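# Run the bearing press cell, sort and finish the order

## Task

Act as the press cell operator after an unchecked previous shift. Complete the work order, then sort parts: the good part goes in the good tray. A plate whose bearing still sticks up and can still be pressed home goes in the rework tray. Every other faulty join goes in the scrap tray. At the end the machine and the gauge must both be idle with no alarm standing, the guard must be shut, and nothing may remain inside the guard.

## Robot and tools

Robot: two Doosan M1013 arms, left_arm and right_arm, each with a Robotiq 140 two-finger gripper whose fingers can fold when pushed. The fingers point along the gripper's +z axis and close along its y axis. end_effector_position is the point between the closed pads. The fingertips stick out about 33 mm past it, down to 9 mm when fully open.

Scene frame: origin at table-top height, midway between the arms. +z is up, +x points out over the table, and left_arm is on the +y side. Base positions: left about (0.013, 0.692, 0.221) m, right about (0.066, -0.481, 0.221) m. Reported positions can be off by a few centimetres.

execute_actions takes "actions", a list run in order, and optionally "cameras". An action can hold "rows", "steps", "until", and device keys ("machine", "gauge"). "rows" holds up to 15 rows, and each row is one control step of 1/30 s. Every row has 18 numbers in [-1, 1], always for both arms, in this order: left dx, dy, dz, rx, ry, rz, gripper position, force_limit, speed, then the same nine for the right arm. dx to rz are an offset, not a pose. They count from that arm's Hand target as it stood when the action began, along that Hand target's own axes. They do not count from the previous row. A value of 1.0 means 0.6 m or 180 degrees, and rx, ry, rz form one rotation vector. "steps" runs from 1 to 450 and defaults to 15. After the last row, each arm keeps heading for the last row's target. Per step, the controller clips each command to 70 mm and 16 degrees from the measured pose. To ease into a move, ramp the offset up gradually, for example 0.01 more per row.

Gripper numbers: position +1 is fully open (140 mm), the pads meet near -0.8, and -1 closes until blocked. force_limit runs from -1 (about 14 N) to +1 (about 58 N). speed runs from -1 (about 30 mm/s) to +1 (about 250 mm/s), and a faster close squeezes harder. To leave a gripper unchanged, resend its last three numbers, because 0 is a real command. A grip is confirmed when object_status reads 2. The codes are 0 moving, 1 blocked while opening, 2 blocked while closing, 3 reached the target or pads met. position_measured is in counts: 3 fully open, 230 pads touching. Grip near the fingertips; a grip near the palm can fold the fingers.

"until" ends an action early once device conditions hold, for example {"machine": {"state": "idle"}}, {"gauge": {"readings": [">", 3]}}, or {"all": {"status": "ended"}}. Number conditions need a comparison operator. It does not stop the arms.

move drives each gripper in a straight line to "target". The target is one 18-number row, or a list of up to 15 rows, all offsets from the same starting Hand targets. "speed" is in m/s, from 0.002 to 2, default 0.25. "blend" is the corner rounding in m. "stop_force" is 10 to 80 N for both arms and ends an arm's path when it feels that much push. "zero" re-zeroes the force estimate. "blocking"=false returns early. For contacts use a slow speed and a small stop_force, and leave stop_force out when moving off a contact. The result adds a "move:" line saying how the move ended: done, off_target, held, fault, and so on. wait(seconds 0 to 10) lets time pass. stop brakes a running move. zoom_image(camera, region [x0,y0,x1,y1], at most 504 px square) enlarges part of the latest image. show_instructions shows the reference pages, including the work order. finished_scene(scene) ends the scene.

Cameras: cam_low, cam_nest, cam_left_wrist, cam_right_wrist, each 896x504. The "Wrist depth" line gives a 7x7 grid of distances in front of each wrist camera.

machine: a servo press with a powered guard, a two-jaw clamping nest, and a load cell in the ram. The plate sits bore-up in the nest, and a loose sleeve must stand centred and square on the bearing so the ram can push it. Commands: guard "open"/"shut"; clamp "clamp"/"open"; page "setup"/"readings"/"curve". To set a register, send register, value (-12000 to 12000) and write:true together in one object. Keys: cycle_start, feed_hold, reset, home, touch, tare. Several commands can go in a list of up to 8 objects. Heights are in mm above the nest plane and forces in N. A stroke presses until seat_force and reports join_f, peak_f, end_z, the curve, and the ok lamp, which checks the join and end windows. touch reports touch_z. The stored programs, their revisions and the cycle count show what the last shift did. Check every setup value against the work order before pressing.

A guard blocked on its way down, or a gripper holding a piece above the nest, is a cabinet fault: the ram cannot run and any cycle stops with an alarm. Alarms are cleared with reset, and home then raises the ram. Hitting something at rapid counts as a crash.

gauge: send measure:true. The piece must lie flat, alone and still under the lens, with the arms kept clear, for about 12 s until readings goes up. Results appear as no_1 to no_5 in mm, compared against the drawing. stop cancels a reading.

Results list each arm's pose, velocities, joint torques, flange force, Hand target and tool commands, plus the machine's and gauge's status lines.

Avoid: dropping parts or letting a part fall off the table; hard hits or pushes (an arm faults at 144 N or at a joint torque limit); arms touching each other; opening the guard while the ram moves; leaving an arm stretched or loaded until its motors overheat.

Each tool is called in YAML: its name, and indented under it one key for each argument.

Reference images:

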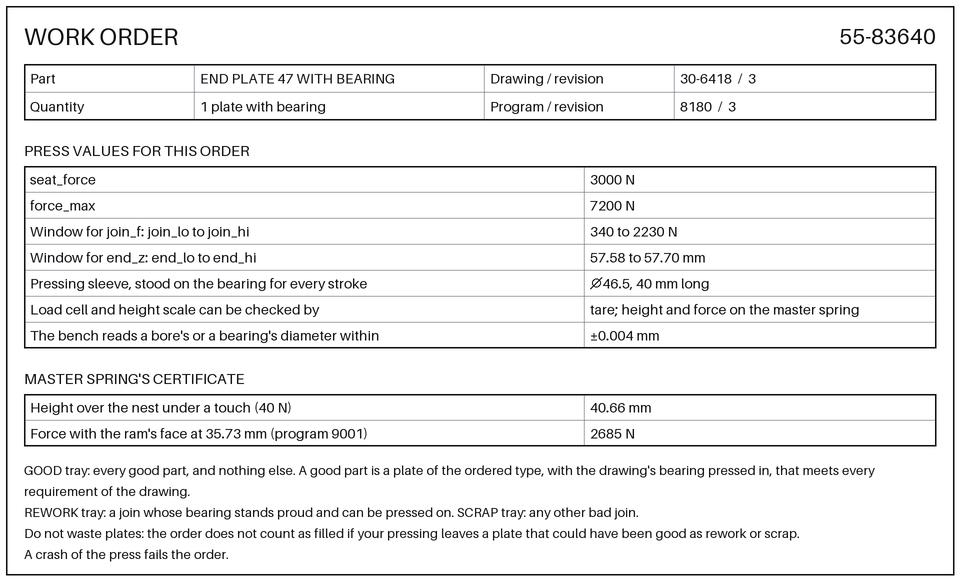

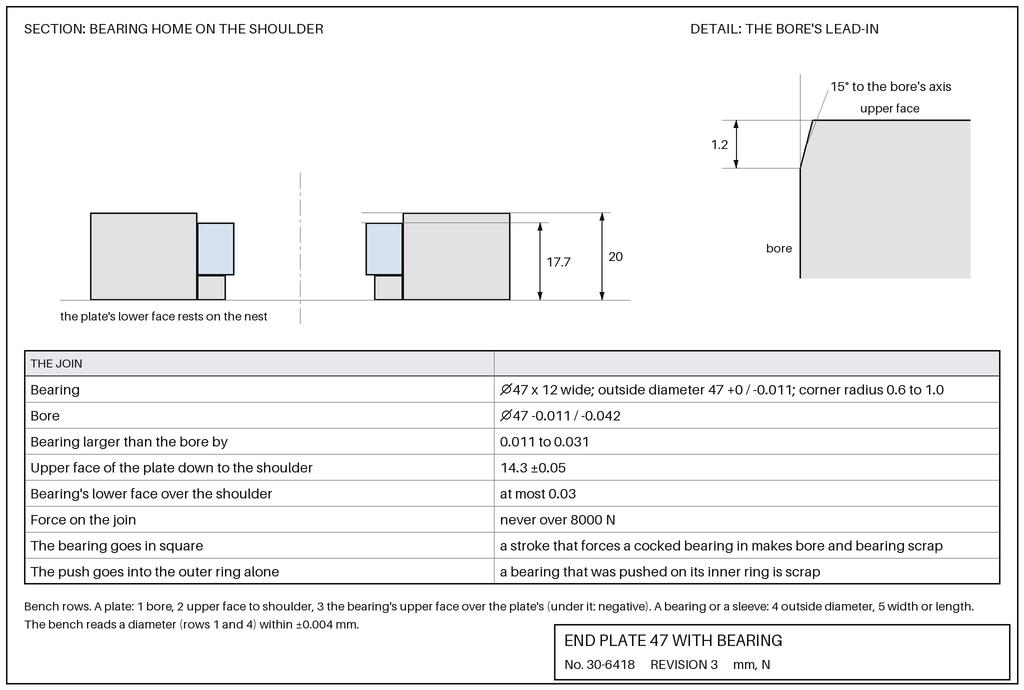

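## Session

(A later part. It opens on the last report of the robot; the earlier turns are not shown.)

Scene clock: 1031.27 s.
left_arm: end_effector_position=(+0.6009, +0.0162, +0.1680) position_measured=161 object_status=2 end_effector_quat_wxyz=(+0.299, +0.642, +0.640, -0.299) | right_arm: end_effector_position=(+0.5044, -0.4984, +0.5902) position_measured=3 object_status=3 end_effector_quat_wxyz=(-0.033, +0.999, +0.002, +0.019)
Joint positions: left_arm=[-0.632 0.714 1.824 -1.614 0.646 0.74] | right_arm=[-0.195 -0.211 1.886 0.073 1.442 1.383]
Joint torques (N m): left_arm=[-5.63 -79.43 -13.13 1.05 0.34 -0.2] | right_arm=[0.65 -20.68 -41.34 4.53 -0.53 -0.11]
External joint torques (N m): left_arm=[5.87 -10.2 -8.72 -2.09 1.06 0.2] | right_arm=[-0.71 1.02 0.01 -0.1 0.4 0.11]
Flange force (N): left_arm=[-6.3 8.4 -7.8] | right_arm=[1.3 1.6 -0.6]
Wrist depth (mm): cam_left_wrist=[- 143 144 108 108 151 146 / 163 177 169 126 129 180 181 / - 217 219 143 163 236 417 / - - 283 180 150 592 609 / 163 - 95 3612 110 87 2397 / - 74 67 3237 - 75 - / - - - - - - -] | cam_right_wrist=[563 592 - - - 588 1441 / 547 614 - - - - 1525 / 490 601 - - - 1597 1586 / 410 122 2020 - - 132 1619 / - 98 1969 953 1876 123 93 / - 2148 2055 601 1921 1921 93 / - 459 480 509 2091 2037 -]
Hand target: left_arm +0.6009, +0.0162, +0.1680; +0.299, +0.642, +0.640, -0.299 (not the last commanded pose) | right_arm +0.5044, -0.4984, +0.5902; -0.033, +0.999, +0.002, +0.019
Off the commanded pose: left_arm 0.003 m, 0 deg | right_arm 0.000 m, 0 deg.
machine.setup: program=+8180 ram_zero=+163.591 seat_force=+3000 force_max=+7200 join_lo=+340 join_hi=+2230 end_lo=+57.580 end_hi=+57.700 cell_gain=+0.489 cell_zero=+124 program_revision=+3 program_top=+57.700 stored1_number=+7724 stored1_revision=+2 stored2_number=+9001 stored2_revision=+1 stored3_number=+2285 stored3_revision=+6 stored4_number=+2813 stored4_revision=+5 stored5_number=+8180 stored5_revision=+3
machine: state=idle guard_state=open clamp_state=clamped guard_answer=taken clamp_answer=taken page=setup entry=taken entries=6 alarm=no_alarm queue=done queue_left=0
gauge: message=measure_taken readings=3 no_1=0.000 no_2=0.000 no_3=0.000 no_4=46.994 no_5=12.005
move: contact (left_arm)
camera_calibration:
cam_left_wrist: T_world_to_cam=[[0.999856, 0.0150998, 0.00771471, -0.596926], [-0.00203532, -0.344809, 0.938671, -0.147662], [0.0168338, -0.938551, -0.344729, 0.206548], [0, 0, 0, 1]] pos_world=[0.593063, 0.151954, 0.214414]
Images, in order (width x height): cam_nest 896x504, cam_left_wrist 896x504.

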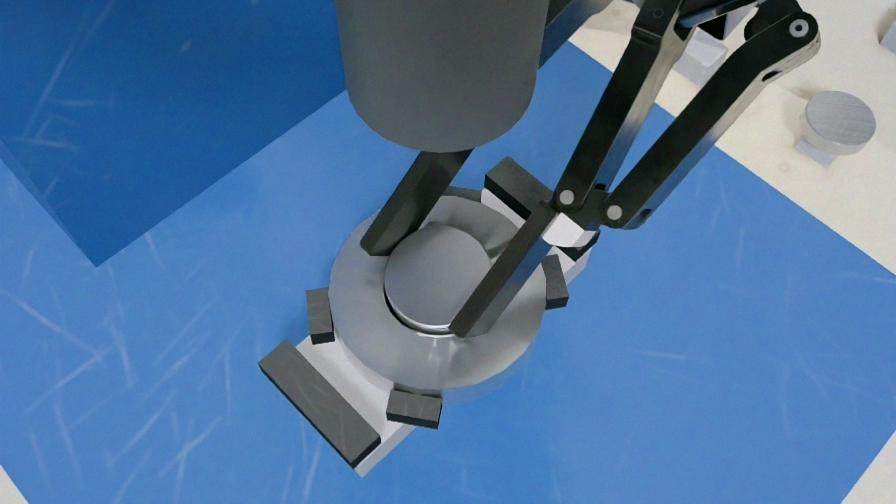

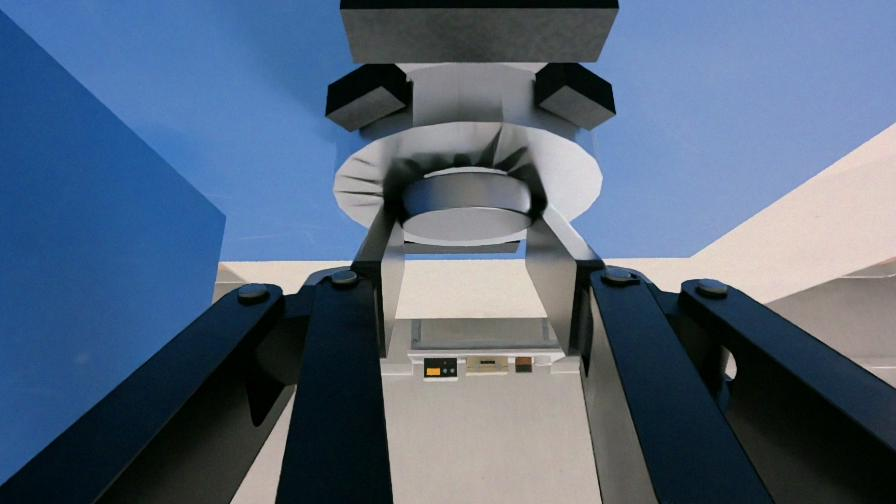

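execute_actions:
  actions:
    - {"rows":[[0,0,0,0,0,0,0.2,-0.3,-1,0,0,0,0,0,0,1,1,1]],"steps":40}
  cameras: ["cam_nest","cam_left_wrist"]

zoom_image:
  camera: "cam_nest"
  region: [360, 190, 520, 350]

zoom_image:
  camera: "cam_left_wrist"
  region: [370, 110, 570, 270]

Scene clock: 1039.40 s.
left_arm: end_effector_position=(+0.6009, +0.0162, +0.1680) position_measured=104 object_status=3 end_effector_quat_wxyz=(+0.299, +0.642, +0.640, -0.299) | right_arm: end_effector_position=(+0.5044, -0.4984, +0.5902) position_measured=3 object_status=3 end_effector_quat_wxyz=(-0.033, +0.999, +0.002, +0.019)
Joint positions: left_arm=[-0.632 0.714 1.824 -1.614 0.646 0.74] | right_arm=[-0.195 -0.211 1.886 0.073 1.442 1.383]
Joint torques (N m): left_arm=[-5.42 -89.96 -22.05 -1.1 1.85 -0.26] | right_arm=[0.63 -20.35 -41.3 4.48 -0.52 -0.09]
External joint torques (N m): left_arm=[6.05 0.77 0.62 0.1 -0.48 0.26] | right_arm=[-0.68 0.7 0 -0.07 0.4 0.09]
Flange force (N): left_arm=[5.6 4.2 -4.4] | right_arm=[0.8 1.5 -0.7]
Wrist depth (mm): cam_left_wrist=[142 143 144 107 108 151 146 / 163 177 169 126 129 180 180 / - 217 206 143 162 235 450 / - 204 141 201 151 290 - / - 88 845 2801 149 94 82 / - - 3280 2865 - - 77 / - - - - - - 72] | cam_right_wrist=[567 559 630 - - 651 1415 / 581 614 - 664 748 721 1505 / 448 693 716 - 703 1688 1586 / 411 113 793 - - 132 1676 / - 105 1921 879 1846 123 93 / - 2148 2168 598 1891 1937 93 / - 462 480 514 2129 2091 -]
Hand target: left_arm +0.6009, +0.0162, +0.1680; +0.299, +0.642, +0.640, -0.299 | right_arm +0.5044, -0.4984, +0.5902; -0.033, +0.999, +0.002, +0.019
Off the commanded pose: left_arm 0.000 m, 0 deg | right_arm 0.000 m, 0 deg.
machine.setup: program=+8180 ram_zero=+163.591 seat_force=+3000 force_max=+7200 join_lo=+340 join_hi=+2230 end_lo=+57.580 end_hi=+57.700 cell_gain=+0.489 cell_zero=+124 program_revision=+3 program_top=+57.700 stored1_number=+7724 stored1_revision=+2 stored2_number=+9001 stored2_revision=+1 stored3_number=+2285 stored3_revision=+6 stored4_number=+2813 stored4_revision=+5 stored5_number=+8180 stored5_revision=+3
machine: state=idle guard_state=open clamp_state=clamped guard_answer=taken clamp_answer=taken page=setup entry=taken entries=6 alarm=no_alarm queue=done queue_left=0
gauge: message=measure_taken readings=3 no_1=0.000 no_2=0.000 no_3=0.000 no_4=46.994 no_5=12.005
camera_calibration:
cam_left_wrist: T_world_to_cam=[[0.999856, 0.0150646, 0.00781016, -0.596943], [-0.00213546, -0.344898, 0.938638, -0.147548], [0.0168339, -0.938519, -0.344816, 0.206656], [0, 0, 0, 1]] pos_world=[0.593063, 0.152054, 0.214414]
Images, in order (width x height): cam_nest 896x504, cam_left_wrist 896x504.

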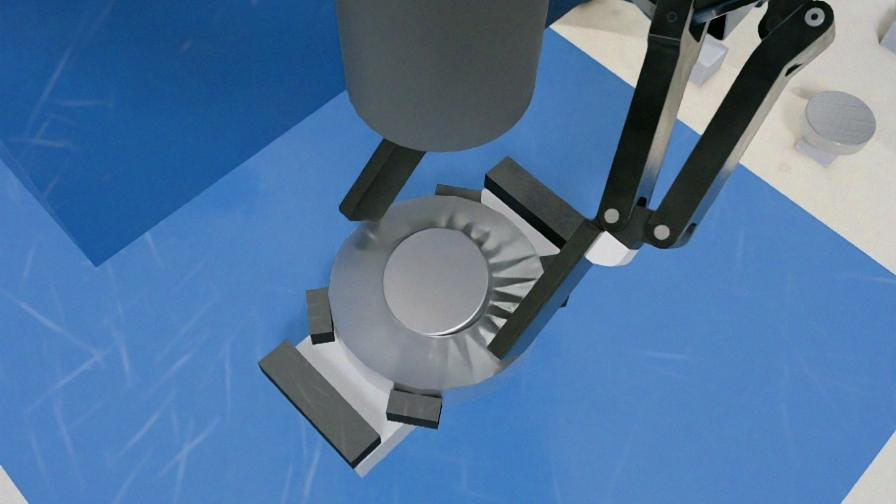

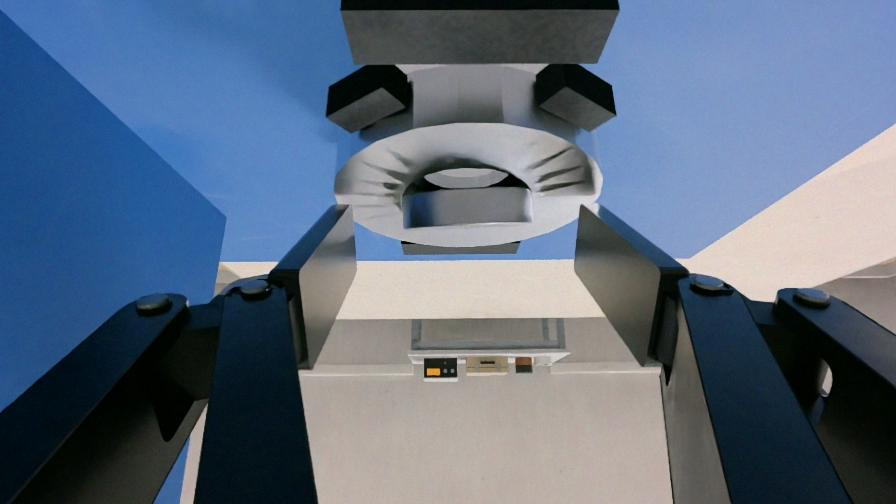

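Scaled by 3.150.

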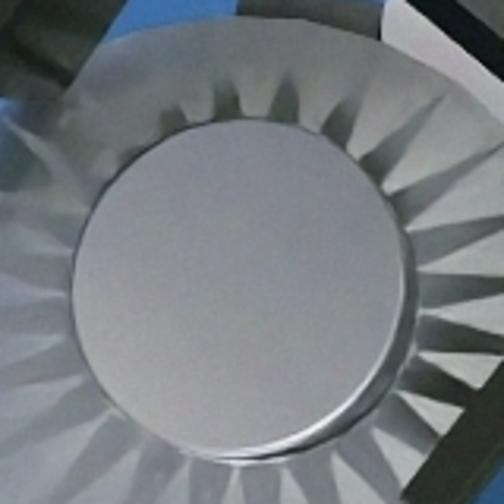

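Scaled by 2.520.

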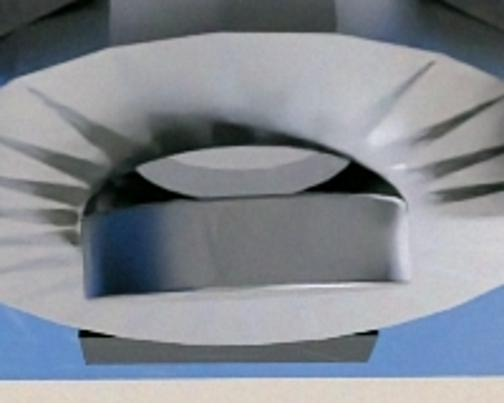

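execute_actions:
  actions:
    - {"rows":[[0,0,0,0,0,0,-1,-0.3,-1,0,0,0,0,0,0,1,1,1]],"steps":70}
  cameras: ["cam_nest","cam_left_wrist"]

zoom_image:
  camera: "cam_left_wrist"
  region: [370, 110, 570, 270]

Scene clock: 1049.27 s.
left_arm: end_effector_position=(+0.6010, +0.0162, +0.1680) position_measured=160 object_status=2 end_effector_quat_wxyz=(+0.299, +0.642, +0.640, -0.299) | right_arm: end_effector_position=(+0.5044, -0.4984, +0.5902) position_measured=3 object_status=3 end_effector_quat_wxyz=(-0.033, +0.999, +0.002, +0.019)
Joint positions: left_arm=[-0.632 0.714 1.824 -1.614 0.646 0.74] | right_arm=[-0.195 -0.211 1.886 0.073 1.442 1.383]
Joint torques (N m): left_arm=[-13.32 -79.07 -15.63 0.57 2.36 -0.17] | right_arm=[0.97 -20.46 -41.28 4.51 -0.53 -0.11]
External joint torques (N m): left_arm=[13.5 -10.33 -5.76 -1.57 -0.96 0.17] | right_arm=[-0.94 0.74 -0.1 -0.08 0.4 0.1]
Flange force (N): left_arm=[-0.3 9.8 -16.8] | right_arm=[0.9 2.1 -0.9]
Wrist depth (mm): cam_left_wrist=[142 143 144 107 108 151 145 / 163 177 170 126 129 180 180 / - 219 218 144 163 251 415 / 163 257 284 201 151 - 614 / - - 95 2801 110 87 - / - 74 67 2769 - 75 - / - - - - - - -] | cam_right_wrist=[560 588 - - - - 1390 / 584 620 - 687 - 685 1545 / 452 632 - - 712 1676 1545 / 427 122 1876 - - 133 1751 / - 105 1891 - 1846 124 93 / - 105 2091 595 1953 1921 93 / - - 475 516 2110 2055 -]
Hand target: left_arm +0.6009, +0.0162, +0.1680; +0.299, +0.642, +0.640, -0.299 | right_arm +0.5044, -0.4984, +0.5902; -0.033, +0.999, +0.002, +0.019
Off the commanded pose: left_arm 0.000 m, 0 deg | right_arm 0.000 m, 0 deg.
machine.setup: program=+8180 ram_zero=+163.591 seat_force=+3000 force_max=+7200 join_lo=+340 join_hi=+2230 end_lo=+57.580 end_hi=+57.700 cell_gain=+0.489 cell_zero=+124 program_revision=+3 program_top=+57.700 stored1_number=+7724 stored1_revision=+2 stored2_number=+9001 stored2_revision=+1 stored3_number=+2285 stored3_revision=+6 stored4_number=+2813 stored4_revision=+5 stored5_number=+8180 stored5_revision=+3
machine: state=idle guard_state=open clamp_state=clamped guard_answer=taken clamp_answer=taken page=setup entry=taken entries=6 alarm=no_alarm queue=done queue_left=0
gauge: message=measure_taken readings=3 no_1=0.000 no_2=0.000 no_3=0.000 no_4=46.994 no_5=12.005
camera_calibration:
cam_left_wrist: T_world_to_cam=[[0.999856, 0.0150998, 0.00771471, -0.596928], [-0.00203532, -0.344809, 0.938671, -0.147628], [0.0168338, -0.938551, -0.344729, 0.206642], [0, 0, 0, 1]] pos_world=[0.593063, 0.152054, 0.214414]
Images, in order (width x height): cam_nest 896x504, cam_left_wrist 896x504.

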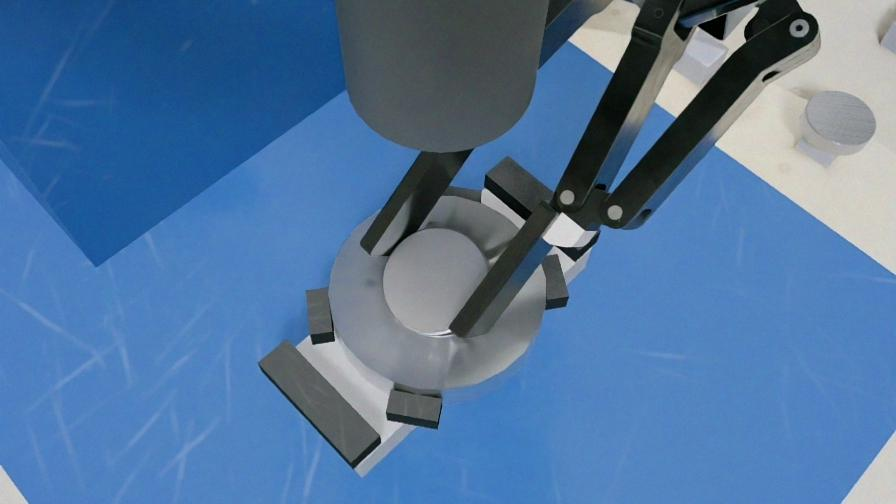

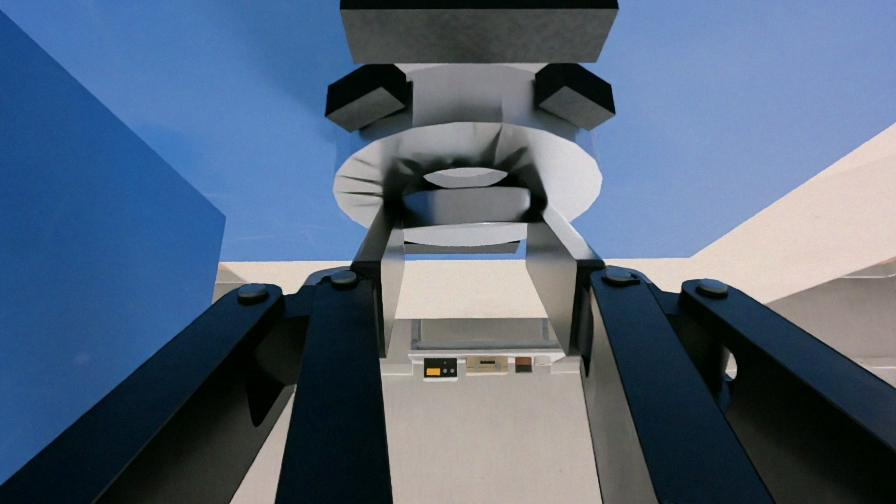

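Scaled by 2.520.

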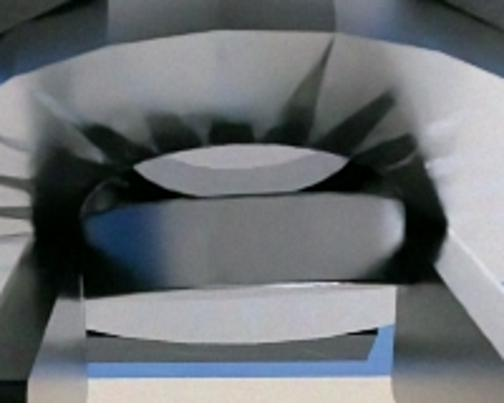

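move:
  target:
    - [-0.0472,0,-0.0397,0,0,0,-1,-0.3,-1,0,0,0,0,0,0,1,1,1]
    - [0.1147,0,-0.2325,0,0,0,-1,-0.3,-1,0,0,0,0,0,0,1,1,1]
    - [0.172,0,-0.1843,0,0,0,-1,-0.3,-1,0,0,0,0,0,0,1,1,1]
  speed: [0.05,0.12,0.12]
  blend: [0.008,0.01,0]

move:
  target: [0.0434,0,0.0364,0,0,0,-1,-0.3,-1,0,0,0,0,0,0,1,1,1]
  speed: 0.01
  stop_force: 10
  cameras: ["cam_left_wrist"]

zoom_image:
  camera: "cam_left_wrist"
  region: [370, 110, 570, 270]

Scene clock: 1061.33 s.
left_arm: end_effector_position=(+0.6013, +0.1672, +0.1601) position_measured=160 object_status=2 end_effector_quat_wxyz=(+0.299, +0.642, +0.640, -0.299) | right_arm: end_effector_position=(+0.5044, -0.4984, +0.5902) position_measured=3 object_status=3 end_effector_quat_wxyz=(-0.033, +0.999, +0.002, +0.019)
Joint positions: left_arm=[-0.446 0.658 1.984 -1.575 0.746 0.895] | right_arm=[-0.195 -0.211 1.886 0.073 1.442 1.383]
Joint torques (N m): left_arm=[-5.33 -81.91 -18.2 -1.24 2.26 -0.37] | right_arm=[0.69 -20.47 -41.41 4.51 -0.53 -0.09]
External joint torques (N m): left_arm=[5.77 1.06 0.53 0.35 -0.65 0.37] | right_arm=[-0.72 0.81 0.03 -0.08 0.41 0.08]
Flange force (N): left_arm=[6.6 3.8 -4.9] | right_arm=[0.9 1.6 -0.6]
Wrist depth (mm): cam_left_wrist=[150 150 150 150 151 151 151 / 164 165 166 166 167 168 176 / 213 215 216 194 219 220 234 / - 220 263 237 150 292 612 / - - 94 318 110 87 4887 / - 74 67 - - 75 - / - - - 3414 - - -] | cam_right_wrist=[568 588 669 691 658 635 1459 / 331 - 723 693 693 708 1535 / 469 591 770 - - 1515 1555 / 410 122 853 - - 132 1676 / - 105 2003 895 1861 123 93 / - 2129 2037 600 1953 - 93 / - 462 477 513 2168 2020 -]
Hand target: left_arm +0.6013, +0.1672, +0.1601; +0.299, +0.642, +0.640, -0.299 | right_arm +0.5044, -0.4984, +0.5902; -0.033, +0.999, +0.002, +0.019
Off the commanded pose: left_arm 0.000 m, 0 deg | right_arm 0.000 m, 0 deg.
machine.setup: program=+8180 ram_zero=+163.591 seat_force=+3000 force_max=+7200 join_lo=+340 join_hi=+2230 end_lo=+57.580 end_hi=+57.700 cell_gain=+0.489 cell_zero=+124 program_revision=+3 program_top=+57.700 stored1_number=+7724 stored1_revision=+2 stored2_number=+9001 stored2_revision=+1 stored3_number=+2285 stored3_revision=+6 stored4_number=+2813 stored4_revision=+5 stored5_number=+8180 stored5_revision=+3
machine: state=idle guard_state=open clamp_state=clamped guard_answer=taken clamp_answer=taken page=setup entry=taken entries=6 alarm=no_alarm queue=done queue_left=0
gauge: message=measure_taken readings=3 no_1=0.000 no_2=0.000 no_3=0.000 no_4=46.994 no_5=12.005
move: done

Scene clock: 1065.03 s.
left_arm: end_effector_position=(+0.6013, +0.1672, +0.1294) position_measured=160 object_status=2 end_effector_quat_wxyz=(+0.299, +0.642, +0.640, -0.299) | right_arm: end_effector_position=(+0.5044, -0.4984, +0.5902) position_measured=3 object_status=3 end_effector_quat_wxyz=(-0.033, +0.999, +0.002, +0.019)
Joint positions: left_arm=[-0.446 0.706 1.982 -1.626 0.748 0.964] | right_arm=[-0.195 -0.211 1.886 0.073 1.442 1.383]
Joint torques (N m): left_arm=[-3.62 -78.26 -16.4 -1.14 -0.37 -0.17] | right_arm=[0.56 -20.66 -41.35 4.52 -0.51 -0.15]
External joint torques (N m): left_arm=[3.72 -4.24 0.88 0.24 2.07 0.17] | right_arm=[-0.53 0.86 0.01 -0.09 0.39 0.15]
Flange force (N): left_arm=[0.6 -1.3 -11.0] | right_arm=[1.1 1.0 -0.6]
Wrist depth (mm): cam_left_wrist=[150 148 150 150 150 151 151 / 142 140 140 140 142 141 141 / 152 153 154 146 155 156 157 / 202 209 188 222 150 227 207 / - - 94 233 126 83 753 / - 74 67 3462 - 75 - / - - - - - - -] | cam_right_wrist=[574 563 - 655 - - 1415 / 333 - 635 703 - - 1525 / 391 - - - 729 1450 1619 / 398 122 785 788 790 133 1688 / - 105 1891 875 1921 123 93 / - 2168 1986 598 1921 1921 93 / - 461 472 506 2110 2110 -]
Hand target: left_arm +0.6013, +0.1672, +0.1294; +0.299, +0.642, +0.640, -0.299 (not the last commanded pose) | right_arm +0.5044, -0.4984, +0.5902; -0.033, +0.999, +0.002, +0.019
Off the commanded pose: left_arm 0.003 m, 0 deg | right_arm 0.000 m, 0 deg.
machine.setup: program=+8180 ram_zero=+163.591 seat_force=+3000 force_max=+7200 join_lo=+340 join_hi=+2230 end_lo=+57.580 end_hi=+57.700 cell_gain=+0.489 cell_zero=+124 program_revision=+3 program_top=+57.700 stored1_number=+7724 stored1_revision=+2 stored2_number=+9001 stored2_revision=+1 stored3_number=+2285 stored3_revision=+6 stored4_number=+2813 stored4_revision=+5 stored5_number=+8180 stored5_revision=+3
machine: state=idle guard_state=open clamp_state=clamped guard_answer=taken clamp_answer=taken page=setup entry=taken entries=6 alarm=no_alarm queue=done queue_left=0
gauge: message=measure_taken readings=3 no_1=0.000 no_2=0.000 no_3=0.000 no_4=46.994 no_5=12.005
move: contact (left_arm)
camera_calibration:
cam_left_wrist: T_world_to_cam=[[0.999858, 0.015007, 0.00767793, -0.599277], [-0.00203649, -0.3446, 0.938747, -0.0594041], [0.0167336, -0.93863, -0.344521, 0.335097], [0, 0, 0, 1]] pos_world=[0.593463, 0.303054, 0.175814]
Images, in order (width x height): cam_left_wrist 896x504.

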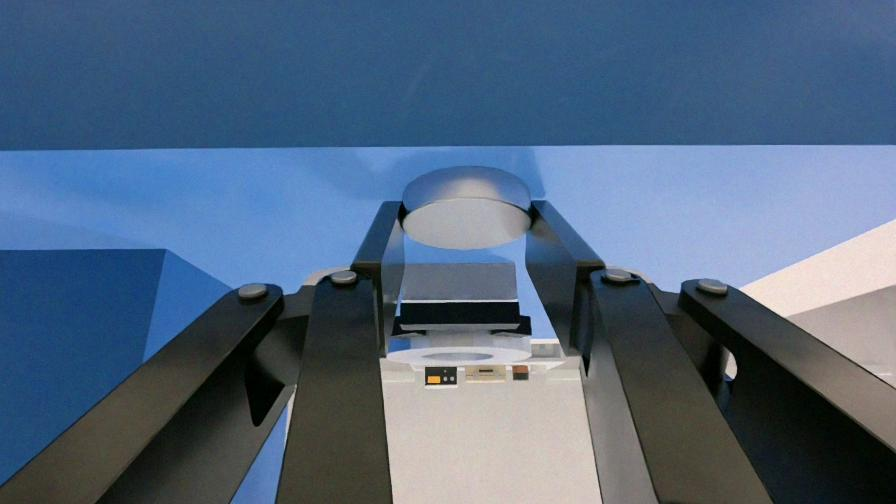

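Scaled by 2.520.

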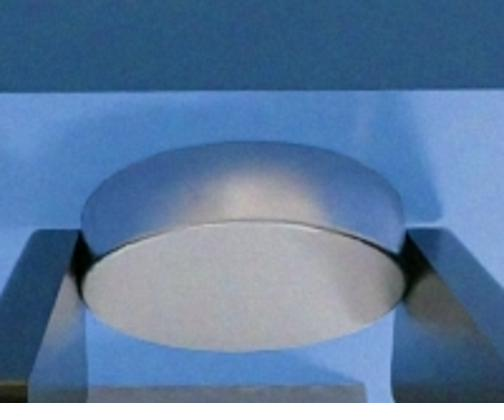

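move:
  target:
    - [-0.0965,0,-0.081,0,0,0,-1,-0.3,-1,0,0,0,0,0,0,1,1,1]
    - [-0.2578,-0.0001,0.1105,0,0,0,-1,-0.3,-1,0,0,0,0,0,0,1,1,1]
    - [-0.2201,-0.0001,0.142,0,0,0,-1,-0.3,-1,0,0,0,0,0,0,1,1,1]
  speed: 0.08

Scene clock: 1102.87 s.
left_arm: end_effector_position=(+0.6005, +0.0202, +0.2034) position_measured=160 object_status=2 end_effector_quat_wxyz=(+0.298, +0.641, +0.641, -0.299) | right_arm: end_effector_position=(+0.5044, -0.4984, +0.5902) position_measured=3 object_status=3 end_effector_quat_wxyz=(-0.033, +0.999, +0.002, +0.019)
Joint positions: left_arm=[-0.628 0.663 1.827 -1.545 0.647 0.655] | right_arm=[-0.195 -0.211 1.886 0.073 1.442 1.383]
Joint torques (N m): left_arm=[-43.42 -118.45 -54.98 -2.84 5 0.06] | right_arm=[0.59 -20.43 -41.19 4.51 -0.52 -0.11]
External joint torques (N m): left_arm=[43.69 31.58 31.76 1.93 -3.74 -0.06] | right_arm=[-0.61 0.75 -0.14 -0.09 0.39 0.11]
External joint torques when the fault began: left_arm=[72.56 47.23 58.45 3.81 -5.05 0.41]
Flange force (N): left_arm=[75.0 9.4 -23.4] | right_arm=[1.1 1.3 -0.9]
Flange force when the fault began (N): left_arm=[127.3 2.4 -51.6]
Wrist depth (mm): cam_left_wrist=[- 187 181 144 149 188 188 / 180 222 221 192 188 234 236 / 171 - 301 198 273 287 - / 162 219 108 162 126 - 737 / 162 89 94 2801 112 87 - / - 74 67 - - 75 - / - - - 2898 - - -] | cam_right_wrist=[525 - - - - - 1432 / 569 - 693 677 666 664 1496 / 473 536 - - - 1664 1597 / 411 122 - - - 132 1664 / - 105 1906 872 1846 124 93 / - 2055 2073 625 1937 1937 93 / - 464 479 521 2168 2073 -]
Hand target: left_arm +0.6005, +0.0202, +0.2034; +0.298, +0.641, +0.641, -0.299 (not the last commanded pose) | right_arm +0.5044, -0.4984, +0.5902; -0.033, +0.999, +0.002, +0.019
Tool commands: left_gripper/position=-1.0 left_gripper/force_limit=-0.301961 left_gripper/speed=-1.0 right_gripper/position=+1.0 right_gripper/force_limit=+1.0 right_gripper/speed=+1.0
Off the commanded pose: left_arm 0.028 m, 0 deg | right_arm 0.000 m, 0 deg.
FORCE FAULT: contact force on the left arm reached its limit, and that arm stopped for 10 seconds. The contact can be on any part of that arm, not only on its tool. That arm's remaining commands of this call were not run. That arm's target is now where it stood when the stop ended, not its last command. That arm accepts commands again.
machine.setup: program=+8180 ram_zero=+163.591 seat_force=+3000 force_max=+7200 join_lo=+340 join_hi=+2230 end_lo=+57.580 end_hi=+57.700 cell_gain=+0.489 cell_zero=+124 program_revision=+3 program_top=+57.700 stored1_number=+7724 stored1_revision=+2 stored2_number=+9001 stored2_revision=+1 stored3_number=+2285 stored3_revision=+6 stored4_number=+2813 stored4_revision=+5 stored5_number=+8180 stored5_revision=+3
machine: state=idle guard_state=open clamp_state=clamped guard_answer=taken clamp_answer=taken page=setup entry=taken entries=6 alarm=no_alarm queue=done queue_left=0
gauge: message=measure_taken readings=3 no_1=0.000 no_2=0.000 no_3=0.000 no_4=46.994 no_5=12.005
move: fault (left_arm); path passed 2 of 3 targets

move:
  target:
    - [0.0579,0,0.0415,0,0,0,-1,-0.3,-1,0,0,0,0,0,0,1,1,1]
    - [0.0643,0,0.0338,0,0,0,-1,-0.3,-1,0,0,0,0,0,0,1,1,1]
  speed: 0.04
  cameras: ["cam_left_wrist","cam_nest"]

Scene clock: 1118.73 s.
left_arm: end_effector_position=(+0.6007, +0.0219, +0.1639) position_measured=160 object_status=2 end_effector_quat_wxyz=(+0.299, +0.641, +0.640, -0.300) | right_arm: end_effector_position=(+0.5044, -0.4984, +0.5902) position_measured=3 object_status=3 end_effector_quat_wxyz=(-0.033, +0.999, +0.002, +0.019)
Joint positions: left_arm=[-0.625 0.717 1.832 -1.626 0.653 0.759] | right_arm=[-0.195 -0.211 1.886 0.073 1.442 1.383]
Joint torques (N m): left_arm=[13.68 -26.5 13.7 7.39 -17.72 -0.06] | right_arm=[0.95 -20.44 -41.37 4.49 -0.53 -0.09]
External joint torques (N m): left_arm=[-13.4 -62.75 -34.89 -8.42 19.15 0.06] | right_arm=[-1.08 0.71 -0.06 -0.07 0.41 0.09]
External joint torques when the fault began: left_arm=[-24.63 -121.56 -67.76 -16.26 35.78 -0.07]
Flange force (N): left_arm=[-61.8 -7.2 -35.8] | right_arm=[0.7 2.4 -0.9]
Flange force when the fault began (N): left_arm=[-120.1 -12.6 -69.8]
Wrist depth (mm): cam_left_wrist=[139 140 141 102 104 148 142 / - 174 160 129 131 176 176 / - 213 214 140 157 231 442 / - - 130 162 141 310 681 / - 89 95 2225 118 94 81 / - - 3116 2444 - 67 80 / - 70 - - - - -] | cam_right_wrist=[559 591 695 714 685 - 1441 / 316 - - - 683 - 1525 / 468 - - - - 1876 1608 / 412 113 829 1041 - 132 1676 / - 105 1969 934 1832 124 93 / - 2129 2110 611 1986 1969 93 / - 462 478 516 2055 2073 -]
Hand target: left_arm +0.6007, +0.0219, +0.1639; +0.299, +0.641, +0.640, -0.300 (not the last commanded pose) | right_arm +0.5044, -0.4984, +0.5902; -0.033, +0.999, +0.002, +0.019
Tool commands: left_gripper/position=-1.0 left_gripper/force_limit=-0.301961 left_gripper/speed=-1.0 right_gripper/position=+1.0 right_gripper/force_limit=+1.0 right_gripper/speed=+1.0
Off the commanded pose: left_arm 0.008 m, 0 deg | right_arm 0.000 m, 0 deg.
FORCE FAULT: contact force on the left arm reached its limit, and that arm stopped for 10 seconds. The contact can be on any part of that arm, not only on its tool. That arm's remaining commands of this call were not run. That arm's target is now where it stood when the stop ended, not its last command. That arm accepts commands again.
machine.setup: program=+8180 ram_zero=+163.591 seat_force=+3000 force_max=+7200 join_lo=+340 join_hi=+2230 end_lo=+57.580 end_hi=+57.700 cell_gain=+0.489 cell_zero=+124 program_revision=+3 program_top=+57.700 stored1_number=+7724 stored1_revision=+2 stored2_number=+9001 stored2_revision=+1 stored3_number=+2285 stored3_revision=+6 stored4_number=+2813 stored4_revision=+5 stored5_number=+8180 stored5_revision=+3
machine: state=idle guard_state=open clamp_state=clamped guard_answer=taken clamp_answer=taken page=setup entry=taken entries=6 alarm=no_alarm queue=done queue_left=0
gauge: message=measure_taken readings=3 no_1=0.000 no_2=0.000 no_3=0.000 no_4=46.994 no_5=12.005
move: fault (left_arm); path passed 1 of 2 targets
camera_calibration:
cam_left_wrist: T_world_to_cam=[[0.99986, 0.0156383, 0.00594118, -0.596497], [-0.000236186, -0.341914, 0.939731, -0.143151], [0.0167272, -0.939601, -0.341862, 0.210168], [0, 0, 0, 1]] pos_world=[0.592865, 0.157857, 0.209916]
Images, in order (width x height): cam_nest 896x504, cam_left_wrist 896x504.

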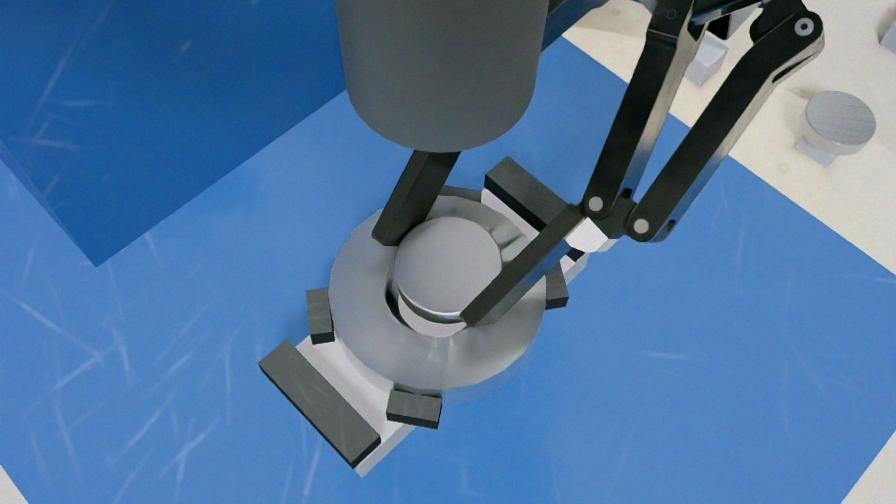

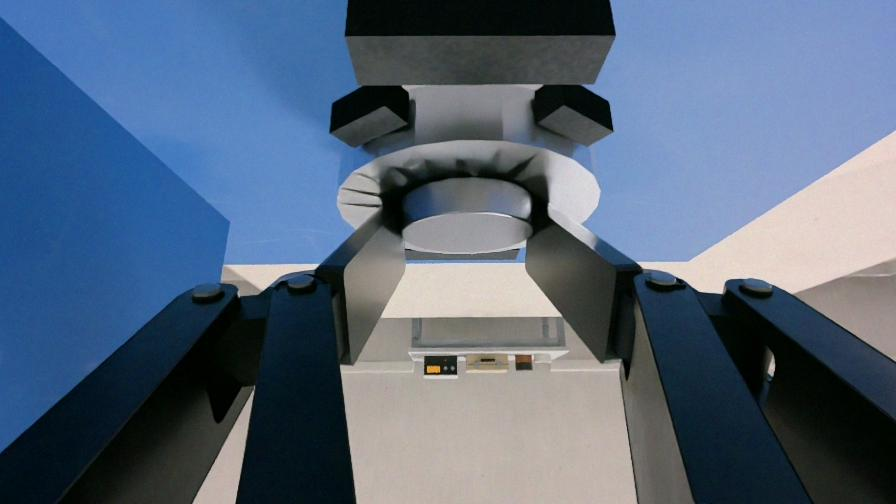

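move:
  target: [-0.0268,0,-0.0225,0,0,0,-1,-0.3,-1,0,0,0,0,0,0,1,1,1]
  speed: 0.03
  cameras: ["cam_left_wrist","cam_nest"]

Scene clock: 1127.87 s.
left_arm: end_effector_position=(+0.6007, +0.0219, +0.1849) position_measured=160 object_status=2 end_effector_quat_wxyz=(+0.299, +0.641, +0.640, -0.300) | right_arm: end_effector_position=(+0.5044, -0.4984, +0.5902) position_measured=3 object_status=3 end_effector_quat_wxyz=(-0.033, +0.999, +0.002, +0.019)
Joint positions: left_arm=[-0.625 0.689 1.832 -1.587 0.653 0.71] | right_arm=[-0.195 -0.211 1.886 0.073 1.442 1.383]
Joint torques (N m): left_arm=[-5.4 -88.88 -23.03 -1.29 1.98 -0.26] | right_arm=[0.64 -20.44 -41.32 4.52 -0.47 -0.07]
External joint torques (N m): left_arm=[5.53 1 0.92 0.3 -0.62 0.26] | right_arm=[-0.5 0.64 0.07 -0.1 0.36 0.07]
Flange force (N): left_arm=[5.3 3.8 -4.1] | right_arm=[0.7 1.1 -0.5]
Wrist depth (mm): cam_left_wrist=[158 165 160 137 141 166 166 / 162 202 195 142 158 205 216 / 171 251 266 166 240 271 449 / 163 - 326 154 150 687 718 / - 95 94 2967 110 87 2739 / - 74 67 - - 75 - / - - - - - - -] | cam_right_wrist=[565 581 - - 660 640 1415 / 333 629 - - 691 677 1555 / 471 656 760 - - 1459 1597 / 410 122 1777 727 732 132 1630 / - 105 1953 - 1891 123 93 / - 2073 2110 586 1921 1891 93 / - 460 479 514 2129 2003 -]
Hand target: left_arm +0.6007, +0.0219, +0.1849; +0.299, +0.641, +0.640, -0.300 | right_arm +0.5044, -0.4984, +0.5902; -0.033, +0.999, +0.002, +0.019
Off the commanded pose: left_arm 0.000 m, 0 deg | right_arm 0.000 m, 0 deg.
machine.setup: program=+8180 ram_zero=+163.591 seat_force=+3000 force_max=+7200 join_lo=+340 join_hi=+2230 end_lo=+57.580 end_hi=+57.700 cell_gain=+0.489 cell_zero=+124 program_revision=+3 program_top=+57.700 stored1_number=+7724 stored1_revision=+2 stored2_number=+9001 stored2_revision=+1 stored3_number=+2285 stored3_revision=+6 stored4_number=+2813 stored4_revision=+5 stored5_number=+8180 stored5_revision=+3
machine: state=idle guard_state=open clamp_state=clamped guard_answer=taken clamp_answer=taken page=setup entry=taken entries=6 alarm=no_alarm queue=done queue_left=0
gauge: message=measure_taken readings=3 no_1=0.000 no_2=0.000 no_3=0.000 no_4=46.994 no_5=12.005
move: done
camera_calibration:
cam_left_wrist: T_world_to_cam=[[0.999862, 0.0155784, 0.0058108, -0.596584], [-0.000136269, -0.341793, 0.939775, -0.162974], [0.0166263, -0.939646, -0.341743, 0.217386], [0, 0, 0, 1]] pos_world=[0.592865, 0.157857, 0.230916]
Images, in order (width x height): cam_nest 896x504, cam_left_wrist 896x504.

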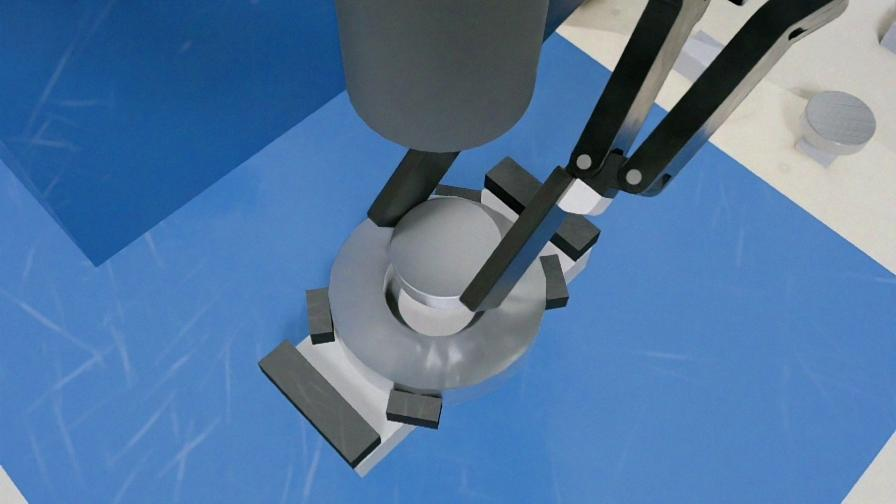

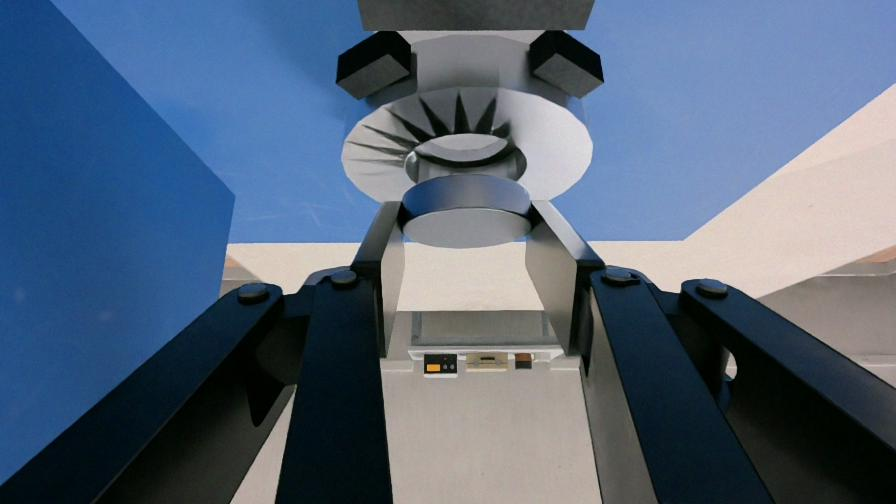

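move:
  target:
    - [0.1555,0,-0.1852,0,0,0,-1,-0.3,-1,0,0,0,0,0,0,1,1,1]
    - [0.222,0,-0.1294,0,0,0,-1,-0.3,-1,0,0,0,0,0,0,1,1,1]
  speed: 0.08

move:
  target: [0.0115,0,0.0096,0,0,0,-1,-0.3,-1,0,0,0,0,0,0,1,1,1]
  speed: 0.006
  stop_force: 10
  cameras: ["cam_left_wrist"]

zoom_image:
  camera: "cam_left_wrist"
  region: [370, 110, 570, 270]

Scene clock: 1137.73 s.
left_arm: end_effector_position=(+0.6010, +0.1669, +0.1324) position_measured=160 object_status=2 end_effector_quat_wxyz=(+0.299, +0.641, +0.640, -0.300) | right_arm: end_effector_position=(+0.5044, -0.4984, +0.5902) position_measured=3 object_status=3 end_effector_quat_wxyz=(-0.033, +0.999, +0.002, +0.019)
Joint positions: left_arm=[-0.446 0.702 1.983 -1.624 0.75 0.959] | right_arm=[-0.195 -0.211 1.886 0.073 1.442 1.383]
Joint torques (N m): left_arm=[-5.18 -83.47 -16.41 -1.1 2.39 -0.34] | right_arm=[0.91 -20.76 -41.28 4.47 -0.55 -0.09]
External joint torques (N m): left_arm=[5.57 1.11 0.97 0.21 -0.7 0.34] | right_arm=[-0.9 0.91 -0.19 -0.04 0.43 0.08]
Flange force (N): left_arm=[6.7 2.6 -4.9] | right_arm=[1.3 2.0 -1.0]
Wrist depth (mm): cam_left_wrist=[149 147 147 150 150 150 151 / 142 140 140 140 140 140 141 / 158 159 160 145 155 163 163 / 207 211 196 231 150 216 592 / 204 89 94 253 113 87 - / - 74 67 - - 75 - / - - - 4154 - - -] | cam_right_wrist=[567 592 - - - 647 1382 / 632 675 - - - - 1515 / 470 627 823 777 727 1515 1653 / 411 122 767 750 746 132 1700 / - 105 1876 - 1921 116 93 / - 2091 2129 592 1921 1876 93 / - 454 473 519 2129 2148 -]
Hand target: left_arm +0.6010, +0.1669, +0.1323; +0.299, +0.641, +0.640, -0.300 | right_arm +0.5044, -0.4984, +0.5902; -0.033, +0.999, +0.002, +0.019
Off the commanded pose: left_arm 0.000 m, 0 deg | right_arm 0.000 m, 0 deg.
machine.setup: program=+8180 ram_zero=+163.591 seat_force=+3000 force_max=+7200 join_lo=+340 join_hi=+2230 end_lo=+57.580 end_hi=+57.700 cell_gain=+0.489 cell_zero=+124 program_revision=+3 program_top=+57.700 stored1_number=+7724 stored1_revision=+2 stored2_number=+9001 stored2_revision=+1 stored3_number=+2285 stored3_revision=+6 stored4_number=+2813 stored4_revision=+5 stored5_number=+8180 stored5_revision=+3
machine: state=idle guard_state=open clamp_state=clamped guard_answer=taken clamp_answer=taken page=setup entry=taken entries=6 alarm=no_alarm queue=done queue_left=0
gauge: message=measure_taken readings=3 no_1=0.000 no_2=0.000 no_3=0.000 no_4=46.994 no_5=12.005
move: done

Scene clock: 1139.10 s.
left_arm: end_effector_position=(+0.6010, +0.1668, +0.1280) position_measured=160 object_status=2 end_effector_quat_wxyz=(+0.299, +0.641, +0.640, -0.300) | right_arm: end_effector_position=(+0.5044, -0.4984, +0.5902) position_measured=3 object_status=3 end_effector_quat_wxyz=(-0.033, +0.999, +0.002, +0.019)
Joint positions: left_arm=[-0.446 0.709 1.982 -1.631 0.751 0.969] | right_arm=[-0.195 -0.211 1.886 0.073 1.442 1.383]
Joint torques (N m): left_arm=[-10.05 -73.07 -15.26 -0.8 0.19 -0.24] | right_arm=[0.61 -20.78 -41.38 4.51 -0.5 -0.1]
External joint torques (N m): left_arm=[10.43 -9.77 -0.21 -0.11 1.52 0.24] | right_arm=[-0.68 1.03 -0.01 -0.08 0.37 0.1]
Flange force (N): left_arm=[0.5 0.8 -23.4] | right_arm=[1.4 1.5 -0.6]
Wrist depth (mm): cam_left_wrist=[149 147 147 150 150 150 150 / - 139 140 139 140 140 140 / 150 150 151 144 153 153 154 / 209 216 185 184 150 222 247 / - - 94 231 113 87 807 / - 74 67 - - 75 - / - - - 3040 - - -] | cam_right_wrist=[569 576 673 642 - - 1415 / 592 - - 750 708 - 1505 / 494 620 770 743 - 729 1597 / 407 122 793 777 765 132 1630 / - 105 1953 748 1861 116 93 / - 2020 2091 622 1846 1921 93 / - 462 467 510 2073 2003 -]
Hand target: left_arm +0.6010, +0.1668, +0.1280; +0.299, +0.641, +0.640, -0.300 (not the last commanded pose) | right_arm +0.5044, -0.4984, +0.5902; -0.033, +0.999, +0.002, +0.019
Off the commanded pose: left_arm 0.005 m, 0 deg | right_arm 0.000 m, 0 deg.
machine.setup: program=+8180 ram_zero=+163.591 seat_force=+3000 force_max=+7200 join_lo=+340 join_hi=+2230 end_lo=+57.580 end_hi=+57.700 cell_gain=+0.489 cell_zero=+124 program_revision=+3 program_top=+57.700 stored1_number=+7724 stored1_revision=+2 stored2_number=+9001 stored2_revision=+1 stored3_number=+2285 stored3_revision=+6 stored4_number=+2813 stored4_revision=+5 stored5_number=+8180 stored5_revision=+3
machine: state=idle guard_state=open clamp_state=clamped guard_answer=taken clamp_answer=taken page=setup entry=taken entries=6 alarm=no_alarm queue=done queue_left=0
gauge: message=measure_taken readings=3 no_1=0.000 no_2=0.000 no_3=0.000 no_4=46.994 no_5=12.005
move: contact (left_arm)
camera_calibration:
cam_left_wrist: T_world_to_cam=[[0.999862, 0.0155456, 0.00590311, -0.598816], [-0.000235804, -0.341705, 0.939807, -0.0599481], [0.016627, -0.939679, -0.341654, 0.334085], [0, 0, 0, 1]] pos_world=[0.593165, 0.302757, 0.174016]
Images, in order (width x height): cam_left_wrist 896x504.

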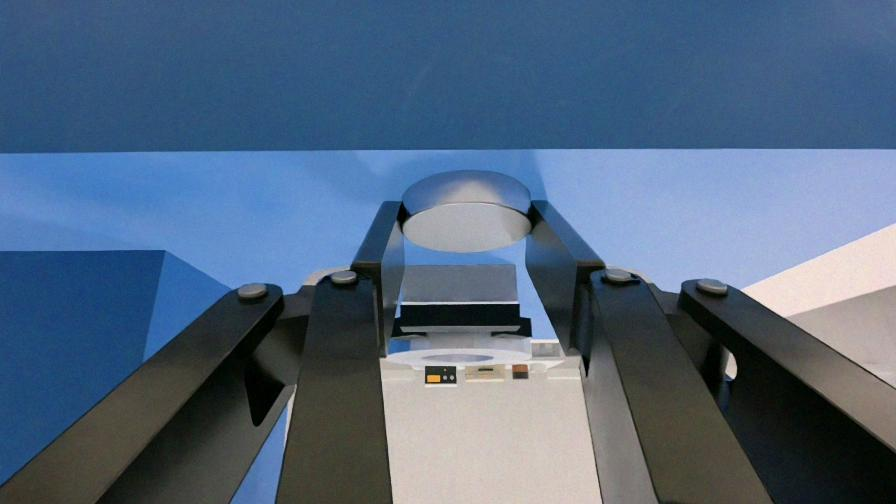

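Scaled by 2.520.

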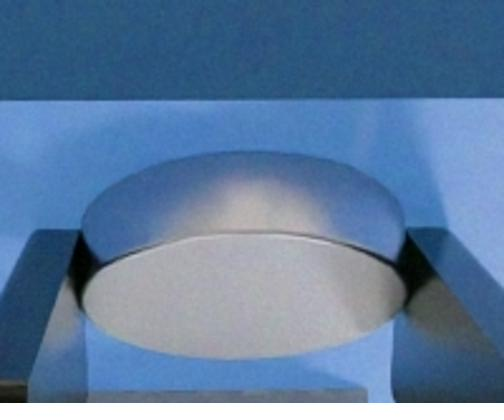

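execute_actions:
  actions:
    - {"rows":[[0,0,0,0,0,0,0.2,-0.3,-1,0,0,0,0,0,0,1,1,1]],"steps":45}
    - {"rows":[[0,0,0,0,0,0,-1,-0.3,-1,0,0,0,0,0,0,1,1,1]],"steps":60}
  cameras: ["cam_left_wrist"]

zoom_image:
  camera: "cam_left_wrist"
  region: [370, 110, 570, 270]

Scene clock: 1149.27 s.
left_arm: end_effector_position=(+0.6010, +0.1668, +0.1280) position_measured=160 object_status=2 end_effector_quat_wxyz=(+0.299, +0.641, +0.640, -0.300) | right_arm: end_effector_position=(+0.5044, -0.4984, +0.5902) position_measured=3 object_status=3 end_effector_quat_wxyz=(-0.033, +0.999, +0.002, +0.019)
Joint positions: left_arm=[-0.446 0.709 1.982 -1.631 0.751 0.969] | right_arm=[-0.195 -0.211 1.886 0.073 1.442 1.383]
Joint torques (N m): left_arm=[-8.8 -73.5 -13.5 -0.36 0.21 -0.22] | right_arm=[0.62 -20.63 -41.28 4.5 -0.53 -0.11]
External joint torques (N m): left_arm=[9.04 -9.24 -1.92 -0.56 1.5 0.22] | right_arm=[-0.74 1.05 -0.02 -0.09 0.41 0.11]
External joint torques at the end of the 1st action: left_arm=[5.41 0.41 0.33 0.08 -0.46 0.24] | right_arm=[-0.79 0.59 0.05 -0.11 0.41 0.09]
Flange force (N): left_arm=[-0.7 2.5 -19.3] | right_arm=[1.4 1.6 -0.7]
Flange force at the end of the 1st action (N): left_arm=[5.5 3.2 -5.1] | right_arm=[0.5 1.7 -0.7]
Wrist depth (mm): cam_left_wrist=[149 147 147 149 150 150 150 / - 140 140 140 140 140 140 / 150 151 152 144 153 153 154 / 198 211 185 184 150 222 225 / - - 94 232 113 87 - / - 74 67 - - 75 - / - - - - - - -] | cam_right_wrist=[557 563 693 - 673 - 1450 / 329 - - 723 - - 1505 / 442 629 - - - 1777 1586 / 407 122 815 725 - 133 1653 / - 105 1891 - 1891 123 93 / - 2110 2020 589 1953 1906 93 / - 462 479 513 2168 2020 -]
Hand target: left_arm +0.6010, +0.1668, +0.1280; +0.299, +0.641, +0.640, -0.300 | right_arm +0.5044, -0.4984, +0.5902; -0.033, +0.999, +0.002, +0.019
Off the commanded pose: left_arm 0.000 m, 0 deg | right_arm 0.000 m, 0 deg.
machine.setup: program=+8180 ram_zero=+163.591 seat_force=+3000 force_max=+7200 join_lo=+340 join_hi=+2230 end_lo=+57.580 end_hi=+57.700 cell_gain=+0.489 cell_zero=+124 program_revision=+3 program_top=+57.700 stored1_number=+7724 stored1_revision=+2 stored2_number=+9001 stored2_revision=+1 stored3_number=+2285 stored3_revision=+6 stored4_number=+2813 stored4_revision=+5 stored5_number=+8180 stored5_revision=+3
machine: state=idle guard_state=open clamp_state=clamped guard_answer=taken clamp_answer=taken page=setup entry=taken entries=6 alarm=no_alarm queue=done queue_left=0
gauge: message=measure_taken readings=3 no_1=0.000 no_2=0.000 no_3=0.000 no_4=46.994 no_5=12.005
camera_calibration:
cam_left_wrist: T_world_to_cam=[[0.999862, 0.0155448, 0.0059043, -0.598716], [-0.000235626, -0.341793, 0.939775, -0.0598218], [0.0166267, -0.939647, -0.341743, 0.334058], [0, 0, 0, 1]] pos_world=[0.593065, 0.302757, 0.173916]
Images, in order (width x height): cam_left_wrist 896x504.

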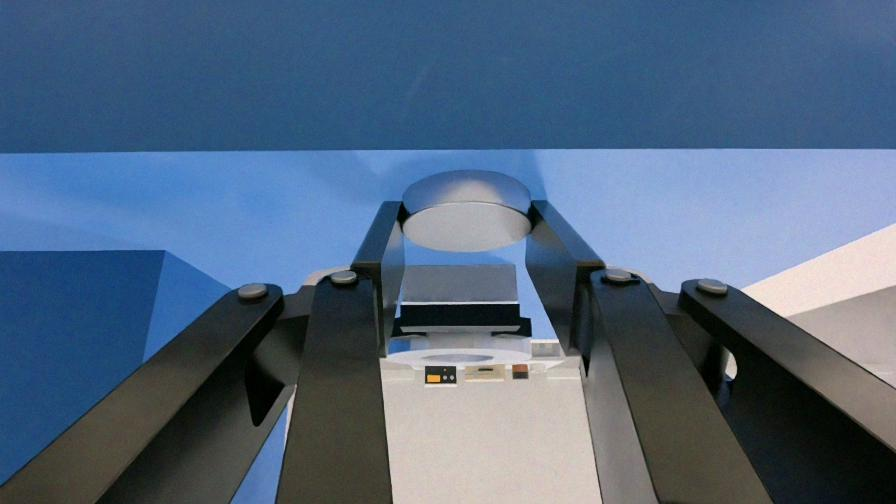

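Scaled by 2.520.

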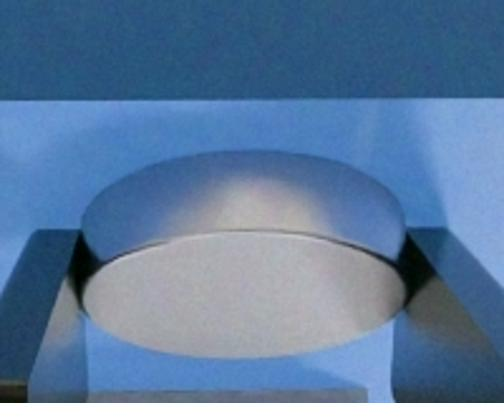

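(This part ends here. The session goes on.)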